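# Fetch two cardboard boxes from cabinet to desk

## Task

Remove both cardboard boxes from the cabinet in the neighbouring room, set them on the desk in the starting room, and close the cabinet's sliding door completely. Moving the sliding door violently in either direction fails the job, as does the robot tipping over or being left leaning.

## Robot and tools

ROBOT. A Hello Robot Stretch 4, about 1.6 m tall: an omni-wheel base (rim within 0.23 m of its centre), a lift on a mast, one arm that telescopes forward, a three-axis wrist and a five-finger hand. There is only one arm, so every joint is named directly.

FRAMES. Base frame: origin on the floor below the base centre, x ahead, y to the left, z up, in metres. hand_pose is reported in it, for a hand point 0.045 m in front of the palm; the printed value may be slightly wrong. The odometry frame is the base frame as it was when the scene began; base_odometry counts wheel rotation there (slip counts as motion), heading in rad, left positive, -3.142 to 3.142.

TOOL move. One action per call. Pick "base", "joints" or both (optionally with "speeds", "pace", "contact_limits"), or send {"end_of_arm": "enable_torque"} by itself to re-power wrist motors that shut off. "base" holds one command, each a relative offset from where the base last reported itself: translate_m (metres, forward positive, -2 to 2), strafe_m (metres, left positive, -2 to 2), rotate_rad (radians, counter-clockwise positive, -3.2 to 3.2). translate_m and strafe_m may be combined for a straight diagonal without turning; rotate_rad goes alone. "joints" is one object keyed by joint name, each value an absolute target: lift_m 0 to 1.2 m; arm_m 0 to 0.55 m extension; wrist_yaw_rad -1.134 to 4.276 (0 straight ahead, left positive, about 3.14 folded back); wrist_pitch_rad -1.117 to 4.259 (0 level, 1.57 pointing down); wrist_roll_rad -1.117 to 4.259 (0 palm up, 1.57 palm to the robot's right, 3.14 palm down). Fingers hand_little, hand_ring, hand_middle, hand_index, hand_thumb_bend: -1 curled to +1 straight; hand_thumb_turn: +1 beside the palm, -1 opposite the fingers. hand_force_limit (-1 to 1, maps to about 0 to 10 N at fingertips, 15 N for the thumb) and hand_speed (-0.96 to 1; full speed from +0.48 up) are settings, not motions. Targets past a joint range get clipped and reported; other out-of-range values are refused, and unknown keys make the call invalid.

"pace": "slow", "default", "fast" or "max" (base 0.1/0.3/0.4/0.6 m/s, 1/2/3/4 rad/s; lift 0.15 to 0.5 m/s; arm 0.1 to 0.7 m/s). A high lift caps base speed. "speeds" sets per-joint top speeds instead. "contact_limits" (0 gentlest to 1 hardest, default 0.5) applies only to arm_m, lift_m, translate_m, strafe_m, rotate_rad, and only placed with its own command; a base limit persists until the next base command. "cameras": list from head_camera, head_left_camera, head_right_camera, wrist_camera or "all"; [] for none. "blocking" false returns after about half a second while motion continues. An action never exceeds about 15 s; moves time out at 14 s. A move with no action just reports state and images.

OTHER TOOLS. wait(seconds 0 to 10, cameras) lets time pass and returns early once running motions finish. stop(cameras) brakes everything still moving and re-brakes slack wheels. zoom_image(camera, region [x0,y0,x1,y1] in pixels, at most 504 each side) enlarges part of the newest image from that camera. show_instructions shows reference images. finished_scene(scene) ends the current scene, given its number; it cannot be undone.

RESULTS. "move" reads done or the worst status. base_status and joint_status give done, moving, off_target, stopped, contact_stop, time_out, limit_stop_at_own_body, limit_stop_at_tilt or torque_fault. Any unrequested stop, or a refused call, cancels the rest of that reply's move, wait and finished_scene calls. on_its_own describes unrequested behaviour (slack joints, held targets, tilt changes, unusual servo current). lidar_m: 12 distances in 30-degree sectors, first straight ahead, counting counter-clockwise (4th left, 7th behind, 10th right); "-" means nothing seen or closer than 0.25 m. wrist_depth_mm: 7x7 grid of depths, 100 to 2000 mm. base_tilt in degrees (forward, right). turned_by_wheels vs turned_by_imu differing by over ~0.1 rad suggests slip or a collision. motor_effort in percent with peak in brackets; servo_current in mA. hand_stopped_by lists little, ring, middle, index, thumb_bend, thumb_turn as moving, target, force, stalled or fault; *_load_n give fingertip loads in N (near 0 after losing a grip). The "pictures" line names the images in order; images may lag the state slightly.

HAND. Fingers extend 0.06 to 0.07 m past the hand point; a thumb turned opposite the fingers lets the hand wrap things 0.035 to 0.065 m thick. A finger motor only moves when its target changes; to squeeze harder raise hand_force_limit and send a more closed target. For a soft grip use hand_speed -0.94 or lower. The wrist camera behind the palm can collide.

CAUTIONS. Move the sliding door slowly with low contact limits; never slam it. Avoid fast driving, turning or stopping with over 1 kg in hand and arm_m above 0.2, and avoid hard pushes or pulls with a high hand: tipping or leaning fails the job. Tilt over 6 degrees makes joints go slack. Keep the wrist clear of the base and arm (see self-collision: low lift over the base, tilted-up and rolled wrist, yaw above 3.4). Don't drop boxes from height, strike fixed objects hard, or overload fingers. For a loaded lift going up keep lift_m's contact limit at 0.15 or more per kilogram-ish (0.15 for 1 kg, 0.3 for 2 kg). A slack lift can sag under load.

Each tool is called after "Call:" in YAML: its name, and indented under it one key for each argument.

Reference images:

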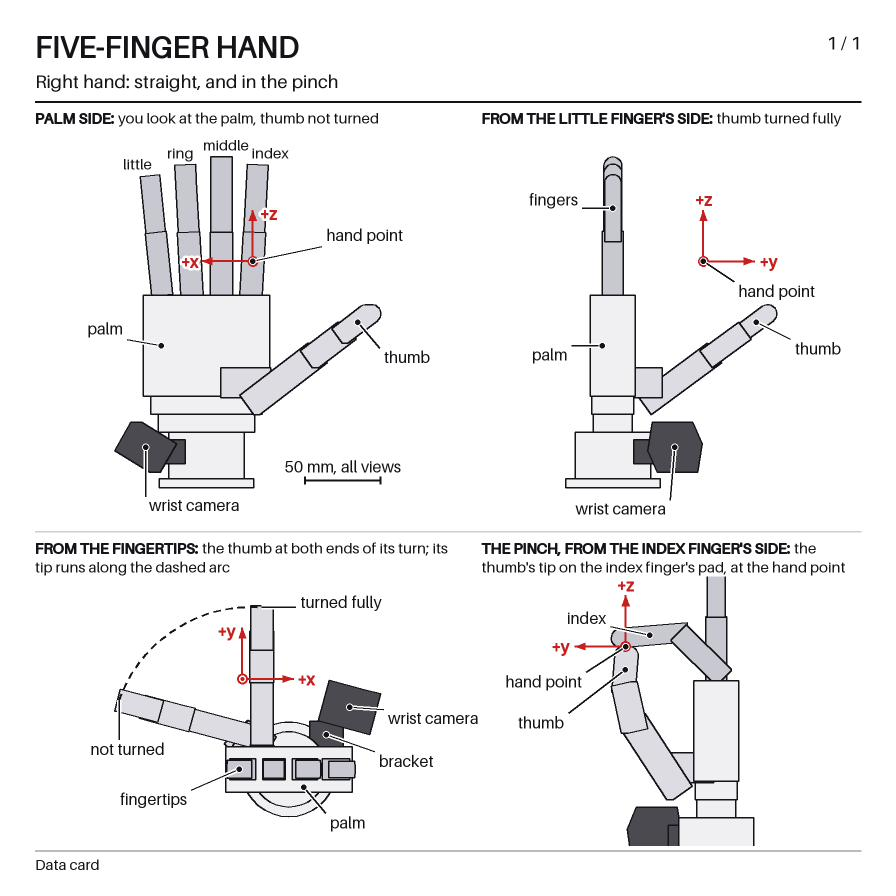

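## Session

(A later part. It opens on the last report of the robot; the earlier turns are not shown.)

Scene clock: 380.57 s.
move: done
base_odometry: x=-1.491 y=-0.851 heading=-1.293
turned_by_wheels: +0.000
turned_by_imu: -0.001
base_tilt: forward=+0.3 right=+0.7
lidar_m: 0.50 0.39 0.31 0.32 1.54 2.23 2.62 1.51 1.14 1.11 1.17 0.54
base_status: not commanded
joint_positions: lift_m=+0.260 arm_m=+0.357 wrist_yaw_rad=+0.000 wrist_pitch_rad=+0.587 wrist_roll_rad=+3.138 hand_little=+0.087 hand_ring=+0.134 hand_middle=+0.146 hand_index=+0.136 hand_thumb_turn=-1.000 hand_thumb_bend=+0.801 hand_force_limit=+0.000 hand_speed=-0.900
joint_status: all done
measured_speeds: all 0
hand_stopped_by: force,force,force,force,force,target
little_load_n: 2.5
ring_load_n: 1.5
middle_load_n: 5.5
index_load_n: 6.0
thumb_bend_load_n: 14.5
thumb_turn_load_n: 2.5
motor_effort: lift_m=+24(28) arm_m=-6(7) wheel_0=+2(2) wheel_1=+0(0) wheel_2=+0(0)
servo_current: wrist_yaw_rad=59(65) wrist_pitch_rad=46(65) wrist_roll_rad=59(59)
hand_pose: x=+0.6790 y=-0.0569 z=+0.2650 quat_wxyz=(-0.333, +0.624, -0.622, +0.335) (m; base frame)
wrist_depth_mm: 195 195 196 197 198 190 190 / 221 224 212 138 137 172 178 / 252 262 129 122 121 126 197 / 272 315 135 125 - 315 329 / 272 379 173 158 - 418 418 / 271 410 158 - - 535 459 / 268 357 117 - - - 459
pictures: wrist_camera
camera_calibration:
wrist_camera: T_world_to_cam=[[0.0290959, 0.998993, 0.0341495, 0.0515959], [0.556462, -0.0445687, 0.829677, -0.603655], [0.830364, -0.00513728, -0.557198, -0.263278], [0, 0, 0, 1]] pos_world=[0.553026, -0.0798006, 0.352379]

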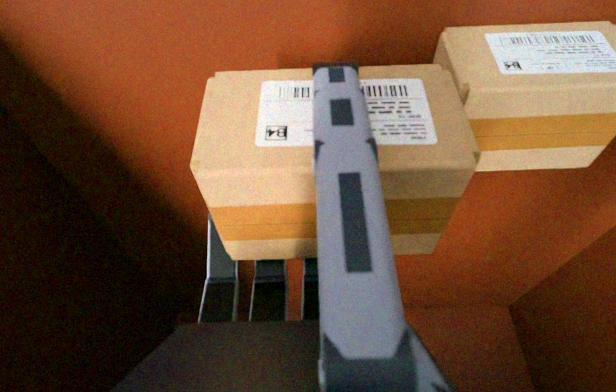

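Call:
move:
  joints: {"arm_m": 0.08}

Call:
move:
  joints: {"lift_m": 0.96}

Call:
move:
  joints: {"arm_m": 0.29}
  cameras: ["head_camera", "wrist_camera", "head_left_camera"]

Scene clock: 383.43 s.
move: done
base_odometry: x=-1.491 y=-0.851 heading=-1.293
turned_by_wheels: +0.000
turned_by_imu: -0.001
base_tilt: forward=+0.3 right=+0.8
lidar_m: 0.49 0.39 0.30 0.31 1.54 2.20 2.63 1.51 1.16 1.11 1.17 0.53
base_status: not commanded
joint_positions: lift_m=+0.260 arm_m=+0.080 wrist_yaw_rad=+0.000 wrist_pitch_rad=+0.587 wrist_roll_rad=+3.138 hand_little=+0.087 hand_ring=+0.134 hand_middle=+0.146 hand_index=+0.136 hand_thumb_turn=-1.000 hand_thumb_bend=+0.801 hand_force_limit=+0.000 hand_speed=-0.900
joint_status: all done
measured_speeds: all 0
hand_stopped_by: force,force,force,force,force,target
little_load_n: 3.0
ring_load_n: 1.0
middle_load_n: 5.5
index_load_n: 6.0
thumb_bend_load_n: 14.5
thumb_turn_load_n: 2.5
motor_effort: lift_m=+24(24) arm_m=-6(8) wheel_0=+2(2) wheel_1=+0(1) wheel_2=+0(0)
servo_current: wrist_yaw_rad=39(59) wrist_pitch_rad=59(72) wrist_roll_rad=33(52)
hand_pose: x=+0.4020 y=-0.0569 z=+0.2651 quat_wxyz=(-0.333, +0.624, -0.622, +0.335) (m; base frame)
wrist_depth_mm: 373 375 379 382 379 382 384 / 424 427 410 138 136 418 445 / 500 473 129 122 121 120 445 / 603 373 135 125 - 343 364 / 759 366 173 158 - 424 427 / 917 362 158 - - 585 500 / 278 315 117 - - - 504
pictures: none

Scene clock: 387.03 s.
move: done
base_odometry: x=-1.491 y=-0.851 heading=-1.293
turned_by_wheels: +0.000
turned_by_imu: -0.001
base_tilt: forward=+0.4 right=+0.8
lidar_m: 0.49 0.39 0.31 0.32 1.55 2.22 2.62 1.51 1.15 1.09 1.17 0.53
base_status: not commanded
joint_positions: lift_m=+0.960 arm_m=+0.080 wrist_yaw_rad=+0.000 wrist_pitch_rad=+0.587 wrist_roll_rad=+3.138 hand_little=+0.087 hand_ring=+0.134 hand_middle=+0.146 hand_index=+0.136 hand_thumb_turn=-1.000 hand_thumb_bend=+0.801 hand_force_limit=+0.000 hand_speed=-0.900
joint_status: all done
measured_speeds: all 0
hand_stopped_by: force,force,force,force,force,target
little_load_n: 3.0
ring_load_n: 1.5
middle_load_n: 5.0
index_load_n: 6.0
thumb_bend_load_n: 14.5
thumb_turn_load_n: 2.5
motor_effort: lift_m=+24(29) arm_m=-6(7) wheel_0=+2(2) wheel_1=+0(1) wheel_2=+0(0)
servo_current: wrist_yaw_rad=46(59) wrist_pitch_rad=39(65) wrist_roll_rad=46(59)
hand_pose: x=+0.4020 y=-0.0569 z=+0.9651 quat_wxyz=(-0.333, +0.624, -0.622, +0.335) (m; base frame)
wrist_depth_mm: 1118 1138 750 946 976 691 492 / 1255 1229 466 137 137 496 462 / - 433 129 122 121 120 492 / 304 309 135 125 - 286 297 / 293 310 172 157 - 325 329 / - 397 158 - - 418 455 / - - 117 - - - -
pictures: none

Scene clock: 388.77 s.
move: done
base_odometry: x=-1.491 y=-0.851 heading=-1.293
turned_by_wheels: +0.000
turned_by_imu: -0.001
base_tilt: forward=+0.4 right=+0.7
lidar_m: 0.50 0.41 0.31 0.31 1.53 2.22 2.62 1.50 1.15 1.11 1.18 0.53
base_status: not commanded
joint_positions: lift_m=+0.960 arm_m=+0.290 wrist_yaw_rad=+0.000 wrist_pitch_rad=+0.587 wrist_roll_rad=+3.138 hand_little=+0.087 hand_ring=+0.134 hand_middle=+0.146 hand_index=+0.136 hand_thumb_turn=-1.000 hand_thumb_bend=+0.801 hand_force_limit=+0.000 hand_speed=-0.900
joint_status: all done
measured_speeds: all 0
hand_stopped_by: force,force,force,force,force,target
little_load_n: 3.0
ring_load_n: 1.5
middle_load_n: 5.5
index_load_n: 6.0
thumb_bend_load_n: 14.5
thumb_turn_load_n: 3.0
motor_effort: lift_m=+24(24) arm_m=+6(8) wheel_0=+2(2) wheel_1=+0(1) wheel_2=+0(0)
servo_current: wrist_yaw_rad=33(65) wrist_pitch_rad=72(72) wrist_roll_rad=33(52)
hand_pose: x=+0.6116 y=-0.0569 z=+0.9651 quat_wxyz=(-0.333, +0.624, -0.622, +0.335) (m; base frame)
wrist_depth_mm: 150 150 151 152 153 153 154 / 171 173 163 135 137 171 178 / 201 202 129 122 121 126 208 / 242 246 136 125 - 242 255 / 291 307 173 158 - 322 325 / - 415 158 - - 415 449 / - - 117 - - - -
pictures: head_camera, head_left_camera, wrist_camera
camera_calibration:
wrist_camera: T_world_to_cam=[[0.0290959, 0.998993, 0.0341495, 0.0296494], [0.556462, -0.0445687, 0.829677, -1.14698], [0.830364, -0.00513728, -0.557198, 0.182644], [0, 0, 0, 1]] pos_world=[0.485726, -0.0798006, 1.05238]

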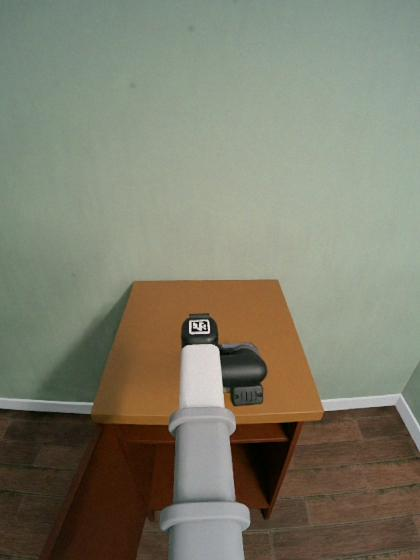

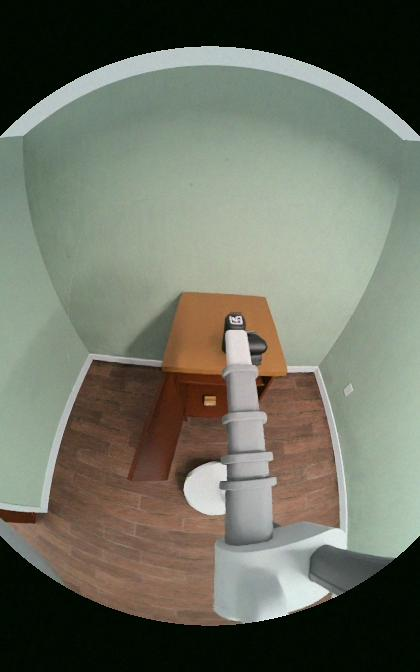

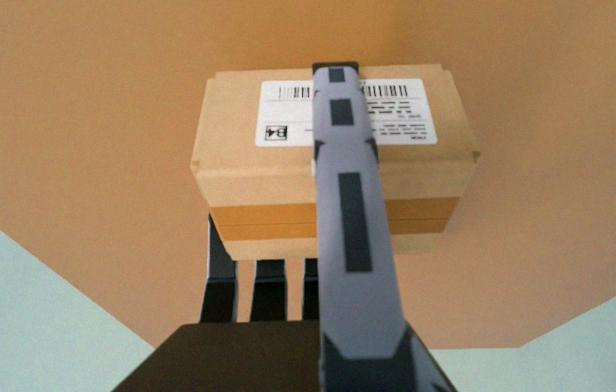

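Call:
move:
  joints: {"lift_m": 0.9415}
  pace: "slow"
  contact_limits: {"lift_m": 0.2}
  cameras: ["wrist_camera"]

Scene clock: 390.07 s.
move: done
base_odometry: x=-1.491 y=-0.851 heading=-1.293
turned_by_wheels: +0.000
turned_by_imu: -0.001
base_tilt: forward=+0.3 right=+0.7
lidar_m: 0.50 0.41 0.32 0.30 1.54 2.23 2.61 1.51 1.16 1.12 1.18 0.51
base_status: not commanded
joint_positions: lift_m=+0.942 arm_m=+0.290 wrist_yaw_rad=+0.000 wrist_pitch_rad=+0.587 wrist_roll_rad=+3.138 hand_little=+0.087 hand_ring=+0.134 hand_middle=+0.146 hand_index=+0.136 hand_thumb_turn=-1.000 hand_thumb_bend=+0.801 hand_force_limit=+0.000 hand_speed=-0.900
joint_status: all done
measured_speeds: all 0
hand_stopped_by: force,force,force,force,force,target
little_load_n: 2.5
ring_load_n: 1.5
middle_load_n: 5.5
index_load_n: 6.0
thumb_bend_load_n: 14.5
thumb_turn_load_n: 3.0
motor_effort: lift_m=+18(23) arm_m=+6(7) wheel_0=+2(2) wheel_1=+0(1) wheel_2=+0(0)
servo_current: wrist_yaw_rad=33(65) wrist_pitch_rad=46(65) wrist_roll_rad=39(59)
contact_limits: lift_m 0.2
hand_pose: x=+0.6116 y=-0.0569 z=+0.9470 quat_wxyz=(-0.333, +0.624, -0.622, +0.335) (m; base frame)
wrist_depth_mm: 130 131 128 132 133 134 - / 153 150 143 138 137 149 154 / 175 177 129 122 121 126 183 / 211 213 135 125 - 213 220 / 265 270 174 158 - 279 283 / - 366 158 - - 389 392 / - - 117 - - - -
pictures: wrist_camera
camera_calibration:
wrist_camera: T_world_to_cam=[[0.0290959, 0.998993, 0.0341495, 0.0302641], [0.556462, -0.0445687, 0.829677, -1.13205], [0.830364, -0.00513728, -0.557198, 0.172615], [0, 0, 0, 1]] pos_world=[0.485726, -0.0798006, 1.03438]

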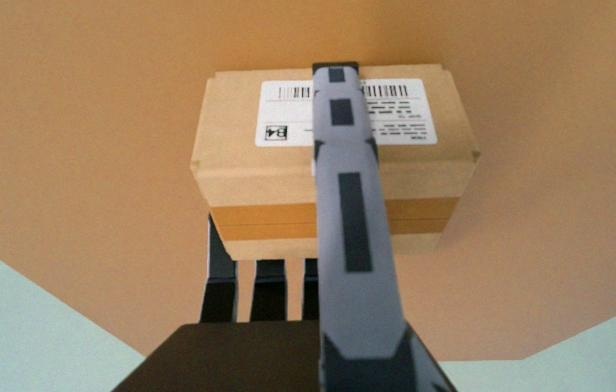

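Call:
move:
  joints: {"lift_m": 0.9395}
  pace: "slow"
  contact_limits: {"lift_m": 0.2}

Call:
move:
  joints: {"hand_speed": -0.6, "hand_thumb_bend": 1, "hand_index": 0.56, "hand_middle": 0.56, "hand_ring": 0.56, "hand_little": 0.56}

Call:
move:
  joints: {"lift_m": 1.02}
  cameras: ["wrist_camera"]

Scene clock: 390.97 s.
move: done
base_odometry: x=-1.491 y=-0.851 heading=-1.293
turned_by_wheels: +0.000
turned_by_imu: +0.000
base_tilt: forward=+0.3 right=+0.8
lidar_m: 0.49 0.39 0.30 0.30 1.54 2.22 2.62 1.51 1.16 1.11 1.18 0.52
base_status: not commanded
joint_positions: lift_m=+0.940 arm_m=+0.290 wrist_yaw_rad=+0.000 wrist_pitch_rad=+0.587 wrist_roll_rad=+3.138 hand_little=+0.087 hand_ring=+0.134 hand_middle=+0.146 hand_index=+0.136 hand_thumb_turn=-1.000 hand_thumb_bend=+0.801 hand_force_limit=+0.000 hand_speed=-0.900
joint_status: all done
measured_speeds: all 0
hand_stopped_by: force,force,force,force,force,target
little_load_n: 3.0
ring_load_n: 1.5
middle_load_n: 5.5
index_load_n: 6.0
thumb_bend_load_n: 14.0
thumb_turn_load_n: 2.5
motor_effort: lift_m=+18(20) arm_m=+6(7) wheel_0=+2(2) wheel_1=+0(1) wheel_2=+0(0)
servo_current: wrist_yaw_rad=46(59) wrist_pitch_rad=52(65) wrist_roll_rad=46(46)
contact_limits: lift_m 0.2
hand_pose: x=+0.6116 y=-0.0569 z=+0.9451 quat_wxyz=(-0.333, +0.624, -0.622, +0.335) (m; base frame)
wrist_depth_mm: 129 129 130 131 131 132 - / 151 148 141 138 137 148 153 / 172 174 129 122 121 167 180 / 208 211 136 125 - 210 219 / 263 265 173 158 - 278 279 / - 359 158 - - 384 387 / - - 117 - - - -
pictures: none

Scene clock: 391.87 s.
move: done
base_odometry: x=-1.491 y=-0.851 heading=-1.293
turned_by_wheels: +0.000
turned_by_imu: +0.000
base_tilt: forward=+0.4 right=+0.8
lidar_m: 0.50 0.39 0.30 0.32 1.53 2.21 2.63 1.52 1.15 1.12 1.19 0.53
base_status: not commanded
joint_positions: lift_m=+0.940 arm_m=+0.290 wrist_yaw_rad=+0.000 wrist_pitch_rad=+0.587 wrist_roll_rad=+3.138 hand_little=+0.560 hand_ring=+0.560 hand_middle=+0.560 hand_index=+0.560 hand_thumb_turn=-1.000 hand_thumb_bend=+1.000 hand_force_limit=+0.000 hand_speed=-0.600
joint_status: all done
measured_speeds: all 0
hand_stopped_by: target,target,target,target,target,target
little_load_n: 0.0
ring_load_n: 0.0
middle_load_n: 0.0
index_load_n: 0.0
thumb_bend_load_n: 0.0
thumb_turn_load_n: 0.0
motor_effort: lift_m=+18(18) arm_m=+6(7) wheel_0=+2(2) wheel_1=+0(1) wheel_2=+0(0)
servo_current: wrist_yaw_rad=26(65) wrist_pitch_rad=52(65) wrist_roll_rad=39(59)
contact_limits: lift_m 0.2
hand_pose: x=+0.6116 y=-0.0569 z=+0.9451 quat_wxyz=(-0.333, +0.624, -0.622, +0.335) (m; base frame)
wrist_depth_mm: 128 129 130 131 131 132 - / 151 148 141 139 139 151 153 / 172 173 131 124 123 167 180 / 209 210 136 125 - 209 219 / 264 265 253 158 - 277 279 / - 359 174 167 - 384 389 / - - 117 - - - -
pictures: none

Scene clock: 393.20 s.
move: done
base_odometry: x=-1.491 y=-0.851 heading=-1.293
turned_by_wheels: +0.000
turned_by_imu: -0.001
base_tilt: forward=+0.3 right=+0.7
lidar_m: 0.49 0.40 0.32 0.32 1.53 2.22 2.63 1.52 1.16 1.11 1.17 0.52
base_status: not commanded
joint_positions: lift_m=+1.020 arm_m=+0.290 wrist_yaw_rad=+0.000 wrist_pitch_rad=+0.587 wrist_roll_rad=+3.138 hand_little=+0.560 hand_ring=+0.560 hand_middle=+0.560 hand_index=+0.560 hand_thumb_turn=-1.000 hand_thumb_bend=+1.000 hand_force_limit=+0.000 hand_speed=-0.600
joint_status: all done
measured_speeds: all 0
hand_stopped_by: target,target,target,target,target,target
little_load_n: 0.0
ring_load_n: 0.0
middle_load_n: 0.0
index_load_n: 0.0
thumb_bend_load_n: 0.0
thumb_turn_load_n: 0.5
motor_effort: lift_m=+24(26) arm_m=+6(7) wheel_0=+2(2) wheel_1=+0(1) wheel_2=+0(0)
servo_current: wrist_yaw_rad=46(65) wrist_pitch_rad=52(59) wrist_roll_rad=33(52)
hand_pose: x=+0.6117 y=-0.0569 z=+1.0251 quat_wxyz=(-0.333, +0.624, -0.622, +0.335) (m; base frame)
wrist_depth_mm: 214 214 206 166 168 220 220 / 244 247 241 192 236 252 254 / 286 289 291 293 - 298 298 / 332 349 349 351 - 359 364 / - 439 427 196 - 462 442 / - - 171 167 - - - / - - 117 - - - -
pictures: wrist_camera
camera_calibration:
wrist_camera: T_world_to_cam=[[0.0290959, 0.998993, 0.0341495, 0.027597], [0.556462, -0.0445687, 0.829677, -1.19684], [0.830364, -0.00513728, -0.557198, 0.216132], [0, 0, 0, 1]] pos_world=[0.485726, -0.0798006, 1.11248]

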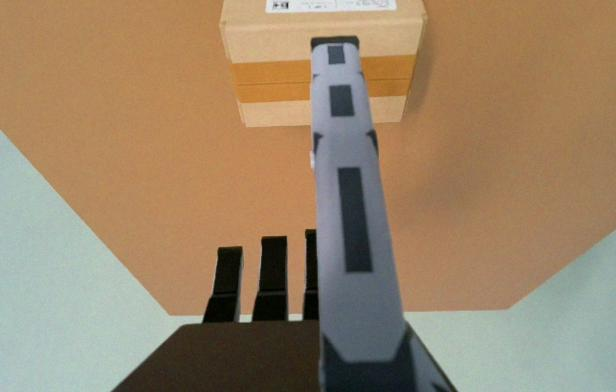

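Call:
move:
  joints: {"arm_m": 0.07}

Call:
move:
  base: {"strafe_m": 0.097}
  joints: {"lift_m": 0.3}
  contact_limits: {"strafe_m": 0.3}

Call:
move:
  joints: {"arm_m": 0.38}
  cameras: ["wrist_camera", "head_left_camera"]

Scene clock: 395.67 s.
move: done
base_odometry: x=-1.491 y=-0.851 heading=-1.293
turned_by_wheels: +0.000
turned_by_imu: -0.001
base_tilt: forward=+0.3 right=+0.8
lidar_m: 0.50 0.39 0.32 0.31 1.55 2.23 2.61 1.49 1.16 1.11 1.18 0.51
base_status: not commanded
joint_positions: lift_m=+1.020 arm_m=+0.070 wrist_yaw_rad=+0.000 wrist_pitch_rad=+0.587 wrist_roll_rad=+3.138 hand_little=+0.560 hand_ring=+0.560 hand_middle=+0.560 hand_index=+0.560 hand_thumb_turn=-1.000 hand_thumb_bend=+1.000 hand_force_limit=+0.000 hand_speed=-0.600
joint_status: all done
measured_speeds: all 0
hand_stopped_by: target,target,target,target,target,target
little_load_n: 0.0
ring_load_n: 0.0
middle_load_n: 0.0
index_load_n: 0.0
thumb_bend_load_n: 0.0
thumb_turn_load_n: 0.0
motor_effort: lift_m=+24(24) arm_m=-6(8) wheel_0=+2(2) wheel_1=+0(1) wheel_2=+0(0)
servo_current: wrist_yaw_rad=33(59) wrist_pitch_rad=52(65) wrist_roll_rad=46(59)
hand_pose: x=+0.3920 y=-0.0569 z=+1.0251 quat_wxyz=(-0.333, +0.624, -0.622, +0.335) (m; base frame)
wrist_depth_mm: 1205 1205 759 1025 1008 691 496 / 1336 1308 530 535 - 539 488 / - 351 574 585 - 345 343 / - 349 351 355 - 362 368 / - 421 427 196 - 466 469 / - - 170 167 - - - / - - 117 - - - -
pictures: none

Scene clock: 399.33 s.
move: done
base_odometry: x=-1.398 y=-0.824 heading=-1.293
turned_by_wheels: +0.000
turned_by_imu: -0.001
base_tilt: forward=+0.4 right=+0.8
lidar_m: 0.50 0.28 0.25 1.35 1.43 2.15 2.60 1.68 1.23 1.21 1.28 0.52
base_status: done
joint_positions: lift_m=+0.300 arm_m=+0.070 wrist_yaw_rad=+0.000 wrist_pitch_rad=+0.587 wrist_roll_rad=+3.138 hand_little=+0.560 hand_ring=+0.560 hand_middle=+0.560 hand_index=+0.560 hand_thumb_turn=-1.000 hand_thumb_bend=+1.000 hand_force_limit=+0.000 hand_speed=-0.600
joint_status: all done
measured_speeds: all 0
hand_stopped_by: target,target,target,target,target,target
little_load_n: 0.0
ring_load_n: 0.0
middle_load_n: 0.0
index_load_n: 0.0
thumb_bend_load_n: 0.0
thumb_turn_load_n: 0.0
motor_effort: lift_m=+18(21) arm_m=-6(7) wheel_0=+0(9) wheel_1=-1(10) wheel_2=+1(4)
servo_current: wrist_yaw_rad=33(52) wrist_pitch_rad=39(72) wrist_roll_rad=52(65)
contact_limits: strafe_m 0.3
hand_pose: x=+0.3920 y=-0.0569 z=+0.3055 quat_wxyz=(-0.333, +0.624, -0.622, +0.335) (m; base frame)
wrist_depth_mm: 415 421 421 424 418 430 430 / 469 484 484 488 - 477 500 / 525 480 480 477 - 455 370 / 392 404 394 394 - 402 353 / 387 492 473 196 - 436 343 / 384 564 174 167 - 433 345 / 379 492 117 - - - 347
pictures: none

Scene clock: 401.37 s.
move: done
base_odometry: x=-1.398 y=-0.824 heading=-1.293
turned_by_wheels: +0.000
turned_by_imu: -0.001
base_tilt: forward=+0.3 right=+0.8
lidar_m: 0.51 0.28 0.25 1.36 1.44 2.15 2.60 1.66 1.25 1.20 1.27 0.54
base_status: not commanded
joint_positions: lift_m=+0.300 arm_m=+0.380 wrist_yaw_rad=+0.000 wrist_pitch_rad=+0.587 wrist_roll_rad=+3.138 hand_little=+0.560 hand_ring=+0.560 hand_middle=+0.560 hand_index=+0.560 hand_thumb_turn=-1.000 hand_thumb_bend=+1.000 hand_force_limit=+0.000 hand_speed=-0.600
joint_status: all done
measured_speeds: all 0
hand_stopped_by: target,target,target,target,target,target
little_load_n: 0.0
ring_load_n: 0.0
middle_load_n: 0.0
index_load_n: 0.0
thumb_bend_load_n: 0.0
thumb_turn_load_n: 0.0
motor_effort: lift_m=+18(18) arm_m=+6(8) wheel_0=+0(1) wheel_1=-1(2) wheel_2=+1(1)
servo_current: wrist_yaw_rad=33(65) wrist_pitch_rad=52(65) wrist_roll_rad=52(59)
contact_limits: strafe_m 0.3
hand_pose: x=+0.7017 y=-0.0569 z=+0.3055 quat_wxyz=(-0.333, +0.624, -0.622, +0.335) (m; base frame)
wrist_depth_mm: 237 238 240 187 189 243 246 / 272 274 277 220 264 281 281 / 320 322 324 327 - 329 309 / 379 387 392 392 - 384 312 / 418 488 469 198 - 389 312 / 418 544 174 167 - 387 314 / 415 504 117 - - - 314
pictures: head_left_camera, wrist_camera
camera_calibration:
wrist_camera: T_world_to_cam=[[0.0290913, 0.998993, 0.0341511, 0.0495543], [0.556416, -0.0445672, 0.829708, -0.649875], [0.830395, -0.00513508, -0.557152, -0.259596], [0, 0, 0, 1]] pos_world=[0.575726, -0.0798005, 0.392879]

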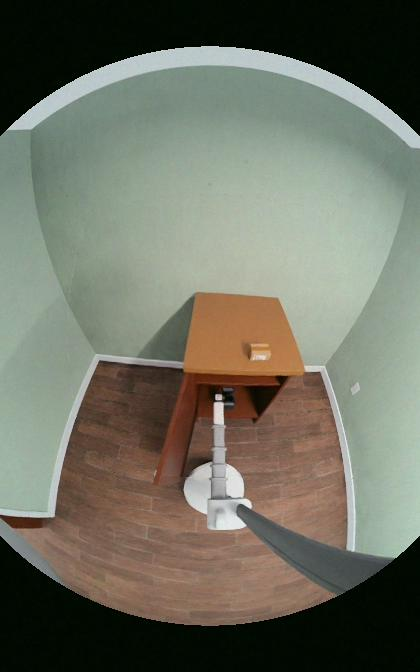

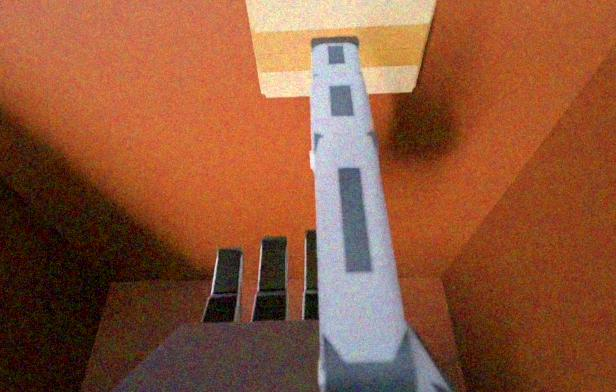

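Call:
move:
  base: {"strafe_m": 0.008}
  joints: {"arm_m": 0.377, "lift_m": 0.23}
  pace: "slow"

Call:
move:
  joints: {"lift_m": 0.1975}
  pace: "slow"
  contact_limits: {"lift_m": 0.2}
  cameras: ["wrist_camera"]

Scene clock: 403.37 s.
move: done
base_odometry: x=-1.390 y=-0.822 heading=-1.293
turned_by_wheels: +0.000
turned_by_imu: -0.001
base_tilt: forward=+0.4 right=+0.8
lidar_m: 0.50 0.25 0.25 1.34 1.44 2.16 2.61 1.68 1.27 1.20 1.28 0.53
base_status: done
joint_positions: lift_m=+0.230 arm_m=+0.377 wrist_yaw_rad=+0.000 wrist_pitch_rad=+0.587 wrist_roll_rad=+3.138 hand_little=+0.560 hand_ring=+0.560 hand_middle=+0.560 hand_index=+0.560 hand_thumb_turn=-1.000 hand_thumb_bend=+1.000 hand_force_limit=+0.000 hand_speed=-0.600
joint_status: all done
measured_speeds: all 0
hand_stopped_by: target,target,target,target,target,target
little_load_n: 0.0
ring_load_n: 0.0
middle_load_n: 0.0
index_load_n: 0.0
thumb_bend_load_n: 0.0
thumb_turn_load_n: 0.0
motor_effort: lift_m=+18(22) arm_m=-6(8) wheel_0=+1(7) wheel_1=+1(4) wheel_2=+0(3)
servo_current: wrist_yaw_rad=52(72) wrist_pitch_rad=46(65) wrist_roll_rad=39(52)
hand_pose: x=+0.6990 y=-0.0569 z=+0.2356 quat_wxyz=(-0.333, +0.624, -0.622, +0.335) (m; base frame)
wrist_depth_mm: 163 168 160 161 158 167 168 / 187 188 152 146 144 192 193 / 218 220 207 156 147 227 227 / 263 266 268 182 - 276 274 / 334 338 322 196 - 351 300 / 407 455 174 167 - 375 301 / 430 512 117 - - - 301
pictures: none

Scene clock: 404.47 s.
move: done
base_odometry: x=-1.390 y=-0.822 heading=-1.293
turned_by_wheels: +0.000
turned_by_imu: +0.000
base_tilt: forward=+0.3 right=+0.7
lidar_m: 0.50 0.25 0.25 1.36 1.43 2.14 2.63 1.68 1.26 1.21 1.29 0.53
base_status: not commanded
joint_positions: lift_m=+0.198 arm_m=+0.377 wrist_yaw_rad=+0.000 wrist_pitch_rad=+0.587 wrist_roll_rad=+3.138 hand_little=+0.560 hand_ring=+0.560 hand_middle=+0.560 hand_index=+0.560 hand_thumb_turn=-1.000 hand_thumb_bend=+1.000 hand_force_limit=+0.000 hand_speed=-0.600
joint_status: all done
measured_speeds: all 0
hand_stopped_by: target,target,target,target,target,target
little_load_n: 0.0
ring_load_n: 0.0
middle_load_n: -0.5
index_load_n: 0.0
thumb_bend_load_n: 0.0
thumb_turn_load_n: 0.0
motor_effort: lift_m=+18(20) arm_m=-6(7) wheel_0=+1(1) wheel_1=+1(2) wheel_2=+0(0)
servo_current: wrist_yaw_rad=33(52) wrist_pitch_rad=46(65) wrist_roll_rad=46(65)
contact_limits: lift_m 0.2
hand_pose: x=+0.6990 y=-0.0569 z=+0.2031 quat_wxyz=(-0.333, +0.624, -0.622, +0.335) (m; base frame)
wrist_depth_mm: 129 129 129 130 131 132 135 / 147 148 144 141 140 151 156 / 172 174 135 126 - 167 179 / 207 209 202 130 - 200 218 / 263 264 253 158 - 277 273 / 355 359 174 167 - 353 301 / 424 500 117 - - - 301
pictures: wrist_camera
camera_calibration:
wrist_camera: T_world_to_cam=[[0.0290913, 0.998993, 0.0341511, 0.0531333], [0.556416, -0.0445672, 0.829708, -0.563327], [0.830395, -0.00513508, -0.557152, -0.314462], [0, 0, 0, 1]] pos_world=[0.573026, -0.0798005, 0.290379]

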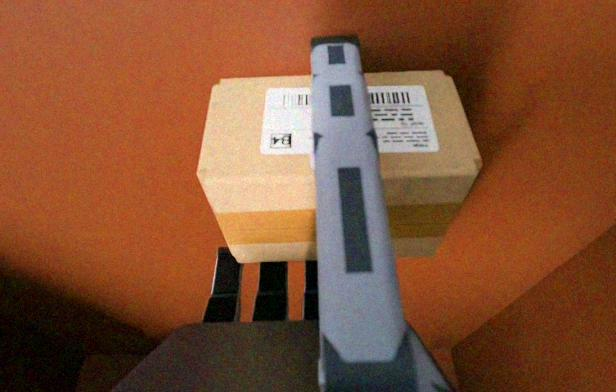

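Call:
move:
  joints: {"hand_speed": -0.9, "hand_force_limit": -0.2, "hand_index": -0.2, "hand_middle": -0.2, "hand_ring": -0.2, "hand_little": -0.2, "hand_thumb_bend": 0.0}

Call:
move:
  joints: {"hand_force_limit": 0.0, "hand_index": -0.25, "hand_middle": -0.25}

Call:
move:
  joints: {"lift_m": 0.26}
  pace: "slow"
  cameras: ["wrist_camera"]

Scene clock: 408.97 s.
move: off_target
base_odometry: x=-1.390 y=-0.822 heading=-1.293
turned_by_wheels: +0.000
turned_by_imu: -0.002
base_tilt: forward=+0.4 right=+0.7
lidar_m: 0.51 0.27 0.25 1.35 1.43 2.14 2.63 1.67 1.24 1.21 1.28 0.53
base_status: not commanded
joint_positions: lift_m=+0.198 arm_m=+0.377 wrist_yaw_rad=+0.000 wrist_pitch_rad=+0.587 wrist_roll_rad=+3.138 hand_little=+0.068 hand_ring=+0.134 hand_middle=+0.162 hand_index=+0.152 hand_thumb_turn=-1.000 hand_thumb_bend=+0.800 hand_force_limit=-0.200 hand_speed=-0.900
joint_status: hand_little off_target (ended at +0.068, target -0.200); hand_ring off_target (ended at +0.134, target -0.200); hand_middle off_target (ended at +0.162, target -0.200); hand_index off_target (ended at +0.152, target -0.200); hand_thumb_bend off_target (ended at +0.800, target +0.000); the others done
measured_speeds: all 0
hand_stopped_by: force,force,force,force,force,target
little_load_n: 5.0
ring_load_n: 3.5
middle_load_n: 0.0
index_load_n: 3.0
thumb_bend_load_n: 11.0
thumb_turn_load_n: 6.0
motor_effort: lift_m=+18(18) arm_m=-6(7) wheel_0=+1(1) wheel_1=+2(2) wheel_2=+0(0)
servo_current: wrist_yaw_rad=39(65) wrist_pitch_rad=46(72) wrist_roll_rad=39(59)
contact_limits: lift_m 0.2
hand_pose: x=+0.6990 y=-0.0569 z=+0.2031 quat_wxyz=(-0.333, +0.624, -0.622, +0.335) (m; base frame)
wrist_depth_mm: 129 129 133 131 131 132 136 / 148 148 145 142 138 152 157 / 173 174 129 120 - 127 180 / 208 211 203 130 127 200 220 / 264 267 171 158 - 278 274 / 355 359 158 152 - 353 301 / 424 496 117 - - - 303
pictures: none

Scene clock: 409.40 s.
move: off_target
base_odometry: x=-1.390 y=-0.822 heading=-1.293
turned_by_wheels: +0.000
turned_by_imu: +0.000
base_tilt: forward=+0.3 right=+0.7
lidar_m: 0.51 0.26 0.25 1.35 1.45 2.13 2.60 1.67 1.28 1.21 1.28 0.53
base_status: not commanded
joint_positions: lift_m=+0.198 arm_m=+0.377 wrist_yaw_rad=+0.000 wrist_pitch_rad=+0.587 wrist_roll_rad=+3.138 hand_little=+0.068 hand_ring=+0.134 hand_middle=+0.146 hand_index=+0.136 hand_thumb_turn=-1.000 hand_thumb_bend=+0.801 hand_force_limit=+0.000 hand_speed=-0.900
joint_status: hand_middle off_target (ended at +0.146, target -0.250); hand_index off_target (ended at +0.136, target -0.250); the others done
measured_speeds: all 0
hand_stopped_by: force,force,force,force,force,target
little_load_n: 3.0
ring_load_n: 1.5
middle_load_n: 5.0
index_load_n: 6.0
thumb_bend_load_n: 14.0
thumb_turn_load_n: 3.0
motor_effort: lift_m=+18(18) arm_m=-7(7) wheel_0=+1(1) wheel_1=+1(2) wheel_2=+0(0)
servo_current: wrist_yaw_rad=39(52) wrist_pitch_rad=65(72) wrist_roll_rad=39(52)
contact_limits: lift_m 0.2
hand_pose: x=+0.6990 y=-0.0569 z=+0.2031 quat_wxyz=(-0.333, +0.624, -0.622, +0.335) (m; base frame)
wrist_depth_mm: 129 129 133 131 132 132 136 / 147 148 141 141 137 152 157 / 172 174 129 122 - 126 180 / 208 211 203 131 127 202 219 / 264 265 171 158 - 278 274 / 357 359 157 - - 353 301 / 427 500 117 - - - 301
pictures: none

Scene clock: 410.80 s.
move: done
base_odometry: x=-1.390 y=-0.822 heading=-1.293
turned_by_wheels: +0.000
turned_by_imu: -0.001
base_tilt: forward=+0.4 right=+0.7
lidar_m: 0.50 0.26 0.25 1.35 1.43 2.16 2.62 1.69 1.27 1.20 1.28 0.53
base_status: not commanded
joint_positions: lift_m=+0.260 arm_m=+0.377 wrist_yaw_rad=+0.000 wrist_pitch_rad=+0.587 wrist_roll_rad=+3.138 hand_little=+0.068 hand_ring=+0.134 hand_middle=+0.146 hand_index=+0.136 hand_thumb_turn=-1.000 hand_thumb_bend=+0.801 hand_force_limit=+0.000 hand_speed=-0.900
joint_status: all done
measured_speeds: all 0
hand_stopped_by: force,force,force,force,force,target
little_load_n: 3.0
ring_load_n: 1.5
middle_load_n: 5.5
index_load_n: 6.0
thumb_bend_load_n: 14.5
thumb_turn_load_n: 2.5
motor_effort: lift_m=+24(29) arm_m=-6(7) wheel_0=+1(1) wheel_1=+1(2) wheel_2=+0(0)
servo_current: wrist_yaw_rad=39(72) wrist_pitch_rad=59(65) wrist_roll_rad=52(59)
hand_pose: x=+0.6990 y=-0.0569 z=+0.2651 quat_wxyz=(-0.333, +0.624, -0.622, +0.335) (m; base frame)
wrist_depth_mm: 193 196 196 196 198 199 200 / 221 223 213 142 140 217 229 / 259 262 129 121 - 123 272 / 312 314 304 130 127 139 298 / 392 402 171 158 - 377 303 / 424 530 158 - - 377 301 / 427 517 117 - - - 303
pictures: wrist_camera
camera_calibration:
wrist_camera: T_world_to_cam=[[0.0290871, 0.998993, 0.0341529, 0.0510177], [0.556278, -0.0445655, 0.829801, -0.614723], [0.830487, -0.00513802, -0.557014, -0.280021], [0, 0, 0, 1]] pos_world=[0.573026, -0.0798006, 0.35238]

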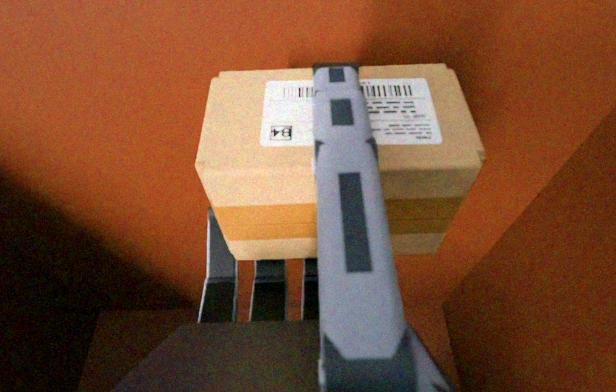

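Call:
move:
  joints: {"arm_m": 0.08}
  speeds: {"arm_m": 0.15}
  cameras: ["head_camera","wrist_camera"]

Scene clock: 415.77 s.
move: done
base_odometry: x=-1.390 y=-0.822 heading=-1.293
turned_by_wheels: +0.000
turned_by_imu: -0.002
base_tilt: forward=+0.3 right=+0.8
lidar_m: 0.49 0.26 0.25 1.36 1.44 2.15 2.61 1.70 1.24 1.21 1.29 0.53
base_status: not commanded
joint_positions: lift_m=+0.260 arm_m=+0.080 wrist_yaw_rad=+0.000 wrist_pitch_rad=+0.587 wrist_roll_rad=+3.138 hand_little=+0.068 hand_ring=+0.134 hand_middle=+0.146 hand_index=+0.136 hand_thumb_turn=-1.000 hand_thumb_bend=+0.801 hand_force_limit=+0.000 hand_speed=-0.900
joint_status: all done
measured_speeds: all 0
hand_stopped_by: force,force,force,force,force,target
little_load_n: 3.0
ring_load_n: 1.5
middle_load_n: 5.5
index_load_n: 6.0
thumb_bend_load_n: 14.5
thumb_turn_load_n: 3.0
motor_effort: lift_m=+24(24) arm_m=-6(8) wheel_0=+1(1) wheel_1=+1(2) wheel_2=+0(0)
servo_current: wrist_yaw_rad=39(65) wrist_pitch_rad=39(65) wrist_roll_rad=46(59)
hand_pose: x=+0.4020 y=-0.0569 z=+0.2651 quat_wxyz=(-0.333, +0.624, -0.622, +0.335) (m; base frame)
wrist_depth_mm: 375 375 377 382 382 384 384 / 427 433 410 142 137 421 445 / 433 459 129 122 - 120 504 / 373 413 347 130 126 139 330 / 377 404 171 158 - 399 327 / 407 535 158 - - 399 320 / 404 539 117 - - - 322
pictures: head_camera, wrist_camera
camera_calibration:
wrist_camera: T_world_to_cam=[[0.0290871, 0.998993, 0.0341529, 0.0596566], [0.556278, -0.0445655, 0.829801, -0.449509], [0.830487, -0.00513802, -0.557014, -0.0333659], [0, 0, 0, 1]] pos_world=[0.276026, -0.0798006, 0.35238]

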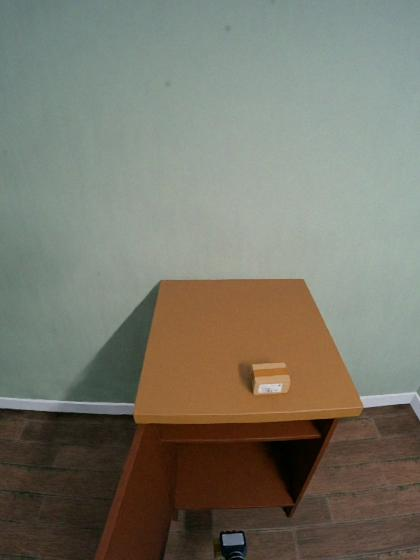

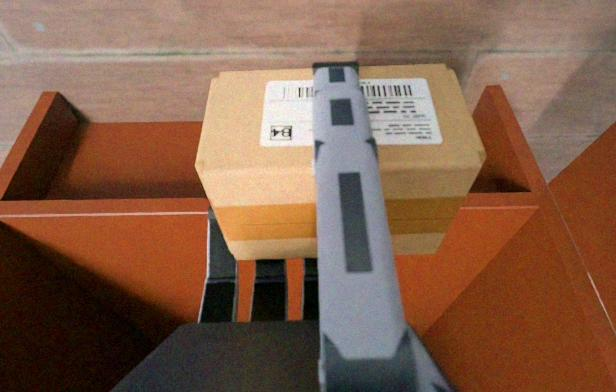

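Call:
move:
  joints: {"lift_m": 1.0, "arm_m": 0.03}
  speeds: {"lift_m": 0.25, "arm_m": 0.1}

Call:
move:
  base: {"translate_m": -0.054, "strafe_m": -0.166}
  pace: "slow"
  cameras: ["head_camera","head_left_camera","wrist_camera"]

Scene clock: 421.40 s.
move: done
base_odometry: x=-1.390 y=-0.822 heading=-1.293
turned_by_wheels: +0.000
turned_by_imu: -0.002
base_tilt: forward=+0.3 right=+0.7
lidar_m: 0.50 0.26 0.25 1.35 1.42 2.15 2.62 1.70 1.26 1.20 1.29 0.53
base_status: not commanded
joint_positions: lift_m=+1.000 arm_m=+0.030 wrist_yaw_rad=+0.000 wrist_pitch_rad=+0.587 wrist_roll_rad=+3.138 hand_little=+0.068 hand_ring=+0.134 hand_middle=+0.146 hand_index=+0.136 hand_thumb_turn=-1.000 hand_thumb_bend=+0.801 hand_force_limit=+0.000 hand_speed=-0.900
joint_status: all done
measured_speeds: all 0
hand_stopped_by: force,force,force,force,force,target
little_load_n: 2.5
ring_load_n: 1.5
middle_load_n: 5.5
index_load_n: 6.0
thumb_bend_load_n: 14.5
thumb_turn_load_n: 3.0
motor_effort: lift_m=+24(29) arm_m=-6(9) wheel_0=+1(1) wheel_1=+2(2) wheel_2=+0(0)
servo_current: wrist_yaw_rad=46(65) wrist_pitch_rad=52(59) wrist_roll_rad=46(59)
hand_pose: x=+0.3520 y=-0.0569 z=+1.0051 quat_wxyz=(-0.333, +0.624, -0.622, +0.335) (m; base frame)
wrist_depth_mm: 1182 750 991 1008 854 473 351 / 1308 549 530 142 139 418 347 / 466 569 129 122 - 123 357 / 362 364 355 130 127 139 368 / 394 399 171 158 - 415 - / - 544 158 - - - - / - - 117 - - - -
pictures: none

Scene clock: 424.40 s.
move: done
base_odometry: x=-1.565 y=-0.816 heading=-1.293
turned_by_wheels: +0.000
turned_by_imu: -0.002
base_tilt: forward=+0.4 right=+0.7
lidar_m: 0.55 0.49 0.38 0.39 1.60 2.22 2.56 1.41 1.08 1.05 1.11 0.60
base_status: done
joint_positions: lift_m=+1.000 arm_m=+0.030 wrist_yaw_rad=+0.000 wrist_pitch_rad=+0.587 wrist_roll_rad=+3.138 hand_little=+0.068 hand_ring=+0.134 hand_middle=+0.146 hand_index=+0.136 hand_thumb_turn=-1.000 hand_thumb_bend=+0.801 hand_force_limit=+0.000 hand_speed=-0.900
joint_status: not commanded
measured_speeds: all 0
hand_stopped_by: force,force,force,force,force,target
little_load_n: 2.5
ring_load_n: 1.5
middle_load_n: 5.0
index_load_n: 6.0
thumb_bend_load_n: 14.5
thumb_turn_load_n: 3.0
motor_effort: lift_m=+24(24) arm_m=-6(7) wheel_0=+2(7) wheel_1=+0(7) wheel_2=+2(6)
servo_current: wrist_yaw_rad=52(65) wrist_pitch_rad=59(65) wrist_roll_rad=46(59)
hand_pose: x=+0.3520 y=-0.0569 z=+1.0051 quat_wxyz=(-0.333, +0.624, -0.622, +0.335) (m; base frame)
wrist_depth_mm: 1160 1160 1138 991 1025 788 580 / 1308 1366 1008 142 140 691 574 / - - 122 122 - 120 559 / - - 136 130 127 133 539 / - - 171 157 - 421 424 / - - 153 - - 580 549 / - - 117 - - - -
pictures: head_camera, head_left_camera, wrist_camera
camera_calibration:
wrist_camera: T_world_to_cam=[[0.0290871, 0.998993, 0.0341529, 0.0358378], [0.556278, -0.0445655, 0.829801, -1.03575], [0.830487, -0.00513802, -0.557014, 0.420349], [0, 0, 0, 1]] pos_world=[0.226026, -0.0798006, 1.09238]

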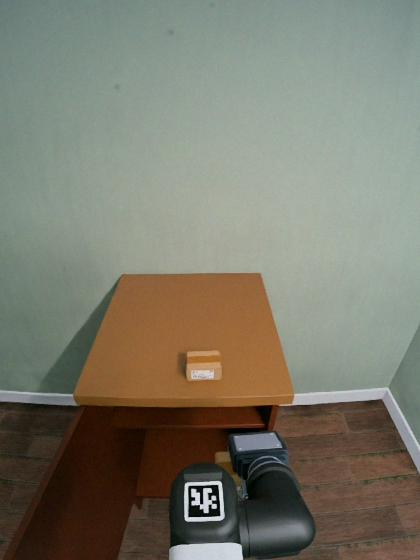

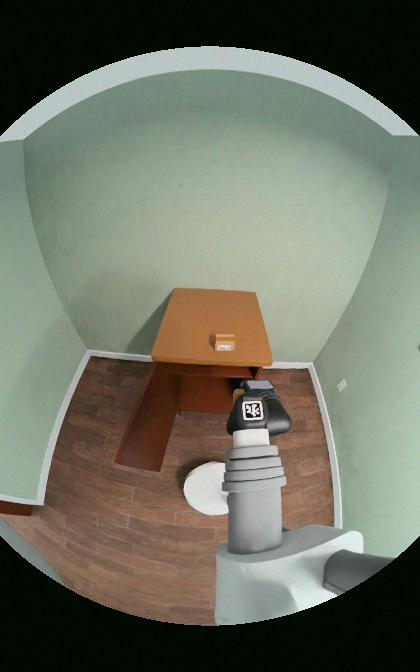

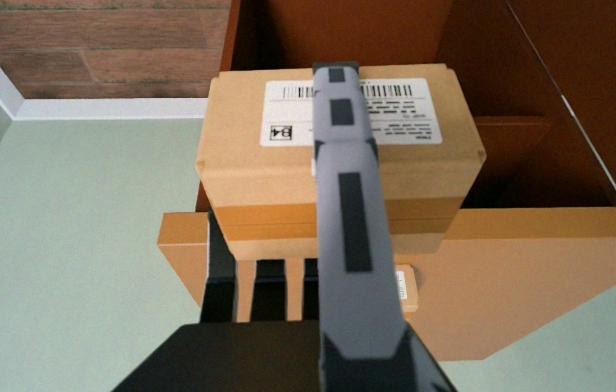

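Call:
move:
  base: {"translate_m": 0.08, "strafe_m": -0.173}
  pace: "slow"
  cameras: ["head_left_camera"]

Scene clock: 427.80 s.
move: done
base_odometry: x=-1.709 y=-0.940 heading=-1.293
turned_by_wheels: +0.000
turned_by_imu: -0.002
base_tilt: forward=+0.3 right=+0.7
lidar_m: 0.46 0.51 0.54 0.54 1.78 2.52 2.66 1.26 0.91 0.88 0.92 1.12
base_status: done
joint_positions: lift_m=+1.000 arm_m=+0.030 wrist_yaw_rad=+0.000 wrist_pitch_rad=+0.587 wrist_roll_rad=+3.138 hand_little=+0.068 hand_ring=+0.134 hand_middle=+0.146 hand_index=+0.136 hand_thumb_turn=-1.000 hand_thumb_bend=+0.801 hand_force_limit=+0.000 hand_speed=-0.900
joint_status: not commanded
measured_speeds: all 0
hand_stopped_by: force,force,force,force,force,target
little_load_n: 3.0
ring_load_n: 1.5
middle_load_n: 5.5
index_load_n: 6.0
thumb_bend_load_n: 14.5
thumb_turn_load_n: 3.0
motor_effort: lift_m=+24(24) arm_m=-6(7) wheel_0=-1(8) wheel_1=-2(6) wheel_2=-1(6)
servo_current: wrist_yaw_rad=33(65) wrist_pitch_rad=46(65) wrist_roll_rad=33(59)
hand_pose: x=+0.3520 y=-0.0569 z=+1.0051 quat_wxyz=(-0.333, +0.624, -0.622, +0.335) (m; base frame)
wrist_depth_mm: 1160 1160 1205 1118 991 1025 809 / 1281 1308 143 142 139 535 535 / 1205 - 122 122 - 120 585 / - - - 130 127 139 338 / - - 168 158 - 384 357 / - - 153 - - 574 580 / - - 117 - - - -
pictures: head_left_camera

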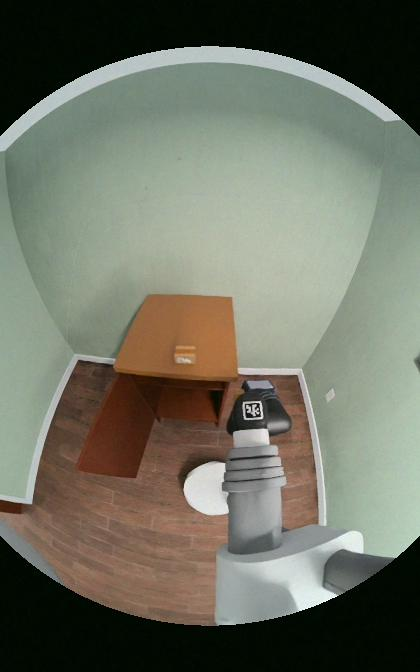

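Call:
move:
  base: {"rotate_rad": 1.5496}
  joints: {"lift_m": 0.85, "arm_m": 0.0}
  pace: "slow"

Call:
move:
  base: {"translate_m": 1.135, "strafe_m": 1.357}
  cameras: ["head_camera","head_left_camera"]

Scene clock: 431.57 s.
move: done
base_odometry: x=-1.709 y=-0.940 heading=+0.256
turned_by_wheels: +1.550
turned_by_imu: +1.569
base_tilt: forward=+0.3 right=+0.7
lidar_m: 0.53 1.76 2.40 2.66 1.26 0.94 0.89 0.93 1.11 0.47 0.49 0.55
base_status: done
joint_positions: lift_m=+0.850 arm_m=+0.000 wrist_yaw_rad=+0.000 wrist_pitch_rad=+0.587 wrist_roll_rad=+3.138 hand_little=+0.068 hand_ring=+0.134 hand_middle=+0.146 hand_index=+0.136 hand_thumb_turn=-1.000 hand_thumb_bend=+0.801 hand_force_limit=+0.000 hand_speed=-0.900
joint_status: all done
measured_speeds: all 0
hand_stopped_by: force,force,force,force,force,target
little_load_n: 3.0
ring_load_n: 1.5
middle_load_n: 5.0
index_load_n: 6.0
thumb_bend_load_n: 14.5
thumb_turn_load_n: 3.0
motor_effort: lift_m=+18(23) arm_m=-6(8) wheel_0=+0(8) wheel_1=+0(6) wheel_2=-1(8)
servo_current: wrist_yaw_rad=13(59) wrist_pitch_rad=26(72) wrist_roll_rad=39(59)
hand_pose: x=+0.3220 y=-0.0569 z=+0.8556 quat_wxyz=(-0.333, +0.624, -0.622, +0.335) (m; base frame)
wrist_depth_mm: 549 564 597 627 1008 1042 1042 / 488 500 504 142 137 1118 1182 / 430 452 129 122 - 120 1430 / 392 404 404 131 127 127 1661 / 359 370 171 158 - 1808 - / 334 342 158 - - - - / 315 322 117 - - - 1618
pictures: none

Scene clock: 438.93 s.
move: done
base_odometry: x=-0.955 y=+0.660 heading=+0.256
turned_by_wheels: +0.000
turned_by_imu: +0.004
base_tilt: forward=+0.3 right=+0.7
lidar_m: 2.72 0.65 0.85 1.29 1.36 1.88 2.01 2.08 1.45 2.23 0.81 0.80
base_status: done
joint_positions: lift_m=+0.850 arm_m=+0.000 wrist_yaw_rad=+0.000 wrist_pitch_rad=+0.587 wrist_roll_rad=+3.138 hand_little=+0.068 hand_ring=+0.134 hand_middle=+0.146 hand_index=+0.136 hand_thumb_turn=-1.000 hand_thumb_bend=+0.801 hand_force_limit=+0.000 hand_speed=-0.900
joint_status: not commanded
measured_speeds: all 0
hand_stopped_by: force,force,force,force,force,target
little_load_n: 2.5
ring_load_n: 1.5
middle_load_n: 5.0
index_load_n: 6.0
thumb_bend_load_n: 14.5
thumb_turn_load_n: 3.0
motor_effort: lift_m=+19(19) arm_m=-6(7) wheel_0=-1(7) wheel_1=+0(10) wheel_2=-1(8)
servo_current: wrist_yaw_rad=46(65) wrist_pitch_rad=46(72) wrist_roll_rad=33(59)
hand_pose: x=+0.3220 y=-0.0569 z=+0.8555 quat_wxyz=(-0.333, +0.624, -0.622, +0.335) (m; base frame)
wrist_depth_mm: - 960 1008 1025 1025 976 691 / 820 820 1078 142 140 - 609 / 715 723 129 122 - 120 559 / 661 668 1576 131 127 127 1708 / 597 621 171 158 - - - / 554 - 163 163 - - - / 508 535 117 - - - -
pictures: head_camera, head_left_camera

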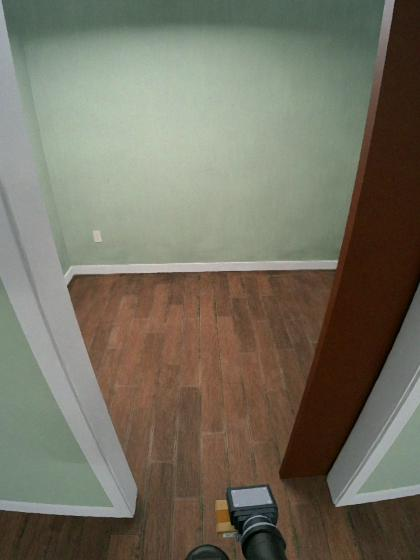

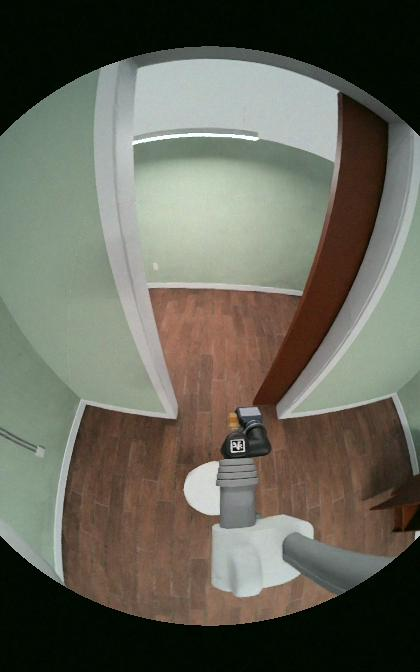

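Call:
move:
  base: {"translate_m": 1.75, "strafe_m": -0.045}

Call:
move:
  base: {"rotate_rad": -1.565}
  pace: "slow"
  cameras: ["head_camera","head_left_camera","head_right_camera"]

Scene clock: 447.27 s.
move: done
base_odometry: x=+0.749 y=+1.060 heading=+0.256
turned_by_wheels: +0.000
turned_by_imu: -0.003
base_tilt: forward=+0.3 right=+0.7
lidar_m: 0.97 1.02 1.35 1.27 1.37 1.07 - 0.97 1.38 1.59 1.39 0.99
base_status: done
joint_positions: lift_m=+0.850 arm_m=+0.000 wrist_yaw_rad=+0.000 wrist_pitch_rad=+0.587 wrist_roll_rad=+3.138 hand_little=+0.068 hand_ring=+0.134 hand_middle=+0.146 hand_index=+0.136 hand_thumb_turn=-1.000 hand_thumb_bend=+0.801 hand_force_limit=+0.000 hand_speed=-0.900
joint_status: not commanded
measured_speeds: all 0
hand_stopped_by: force,force,force,force,force,target
little_load_n: 3.0
ring_load_n: 1.5
middle_load_n: 5.5
index_load_n: 6.0
thumb_bend_load_n: 14.5
thumb_turn_load_n: 2.5
motor_effort: lift_m=+19(20) arm_m=-7(7) wheel_0=-1(9) wheel_1=+0(7) wheel_2=+1(11)
servo_current: wrist_yaw_rad=26(65) wrist_pitch_rad=65(65) wrist_roll_rad=39(65)
hand_pose: x=+0.3220 y=-0.0569 z=+0.8555 quat_wxyz=(-0.333, +0.624, -0.622, +0.335) (m; base frame)
wrist_depth_mm: 1008 1008 1025 1025 1008 1042 1042 / 1138 1118 1118 142 139 1138 1160 / - - 123 122 - 120 - / - - - 131 127 122 - / - - 168 158 - - - / - - 153 - - - - / - - 117 - - - -
pictures: none

Scene clock: 450.13 s.
move: done
base_odometry: x=+0.749 y=+1.060 heading=-1.309
turned_by_wheels: -1.565
turned_by_imu: -1.588
base_tilt: forward=+0.3 right=+0.8
lidar_m: 1.59 1.38 1.01 0.97 1.01 1.34 1.29 1.36 1.08 3.71 0.98 1.39
base_status: done
joint_positions: lift_m=+0.850 arm_m=+0.000 wrist_yaw_rad=+0.000 wrist_pitch_rad=+0.587 wrist_roll_rad=+3.138 hand_little=+0.068 hand_ring=+0.134 hand_middle=+0.146 hand_index=+0.136 hand_thumb_turn=-1.000 hand_thumb_bend=+0.801 hand_force_limit=+0.000 hand_speed=-0.900
joint_status: not commanded
measured_speeds: all 0
hand_stopped_by: force,force,force,force,force,target
little_load_n: 3.0
ring_load_n: 1.5
middle_load_n: 5.5
index_load_n: 6.0
thumb_bend_load_n: 14.5
thumb_turn_load_n: 3.0
motor_effort: lift_m=+19(20) arm_m=-6(7) wheel_0=+1(7) wheel_1=+0(6) wheel_2=+0(6)
servo_current: wrist_yaw_rad=33(59) wrist_pitch_rad=46(72) wrist_roll_rad=26(59)
hand_pose: x=+0.3220 y=-0.0569 z=+0.8555 quat_wxyz=(-0.333, +0.624, -0.622, +0.335) (m; base frame)
wrist_depth_mm: 991 1025 1008 1042 1042 1042 1025 / 1160 1138 1078 142 140 1138 1182 / 1308 1336 129 122 - 120 1397 / 1336 1661 1576 130 127 128 1576 / 1205 1921 172 158 - 1983 - / - - 163 163 - - - / - - 117 - - - -
pictures: head_camera, head_left_camera, head_right_camera

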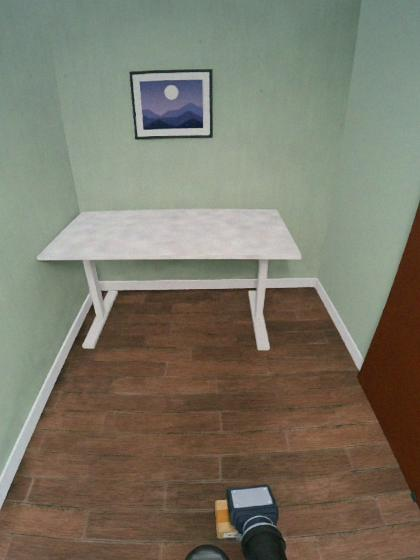

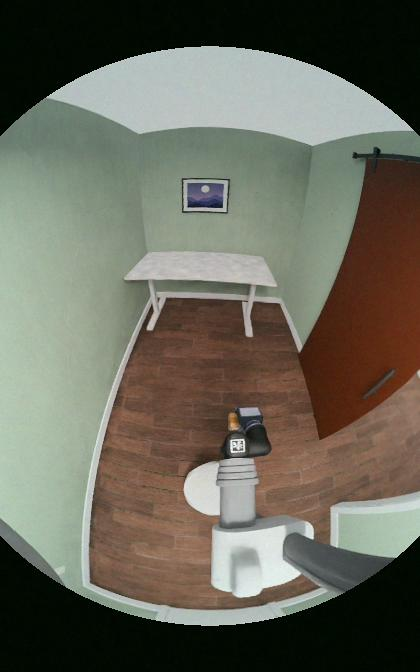

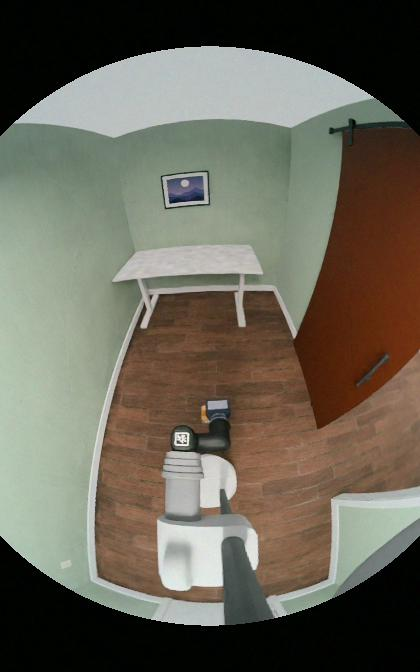

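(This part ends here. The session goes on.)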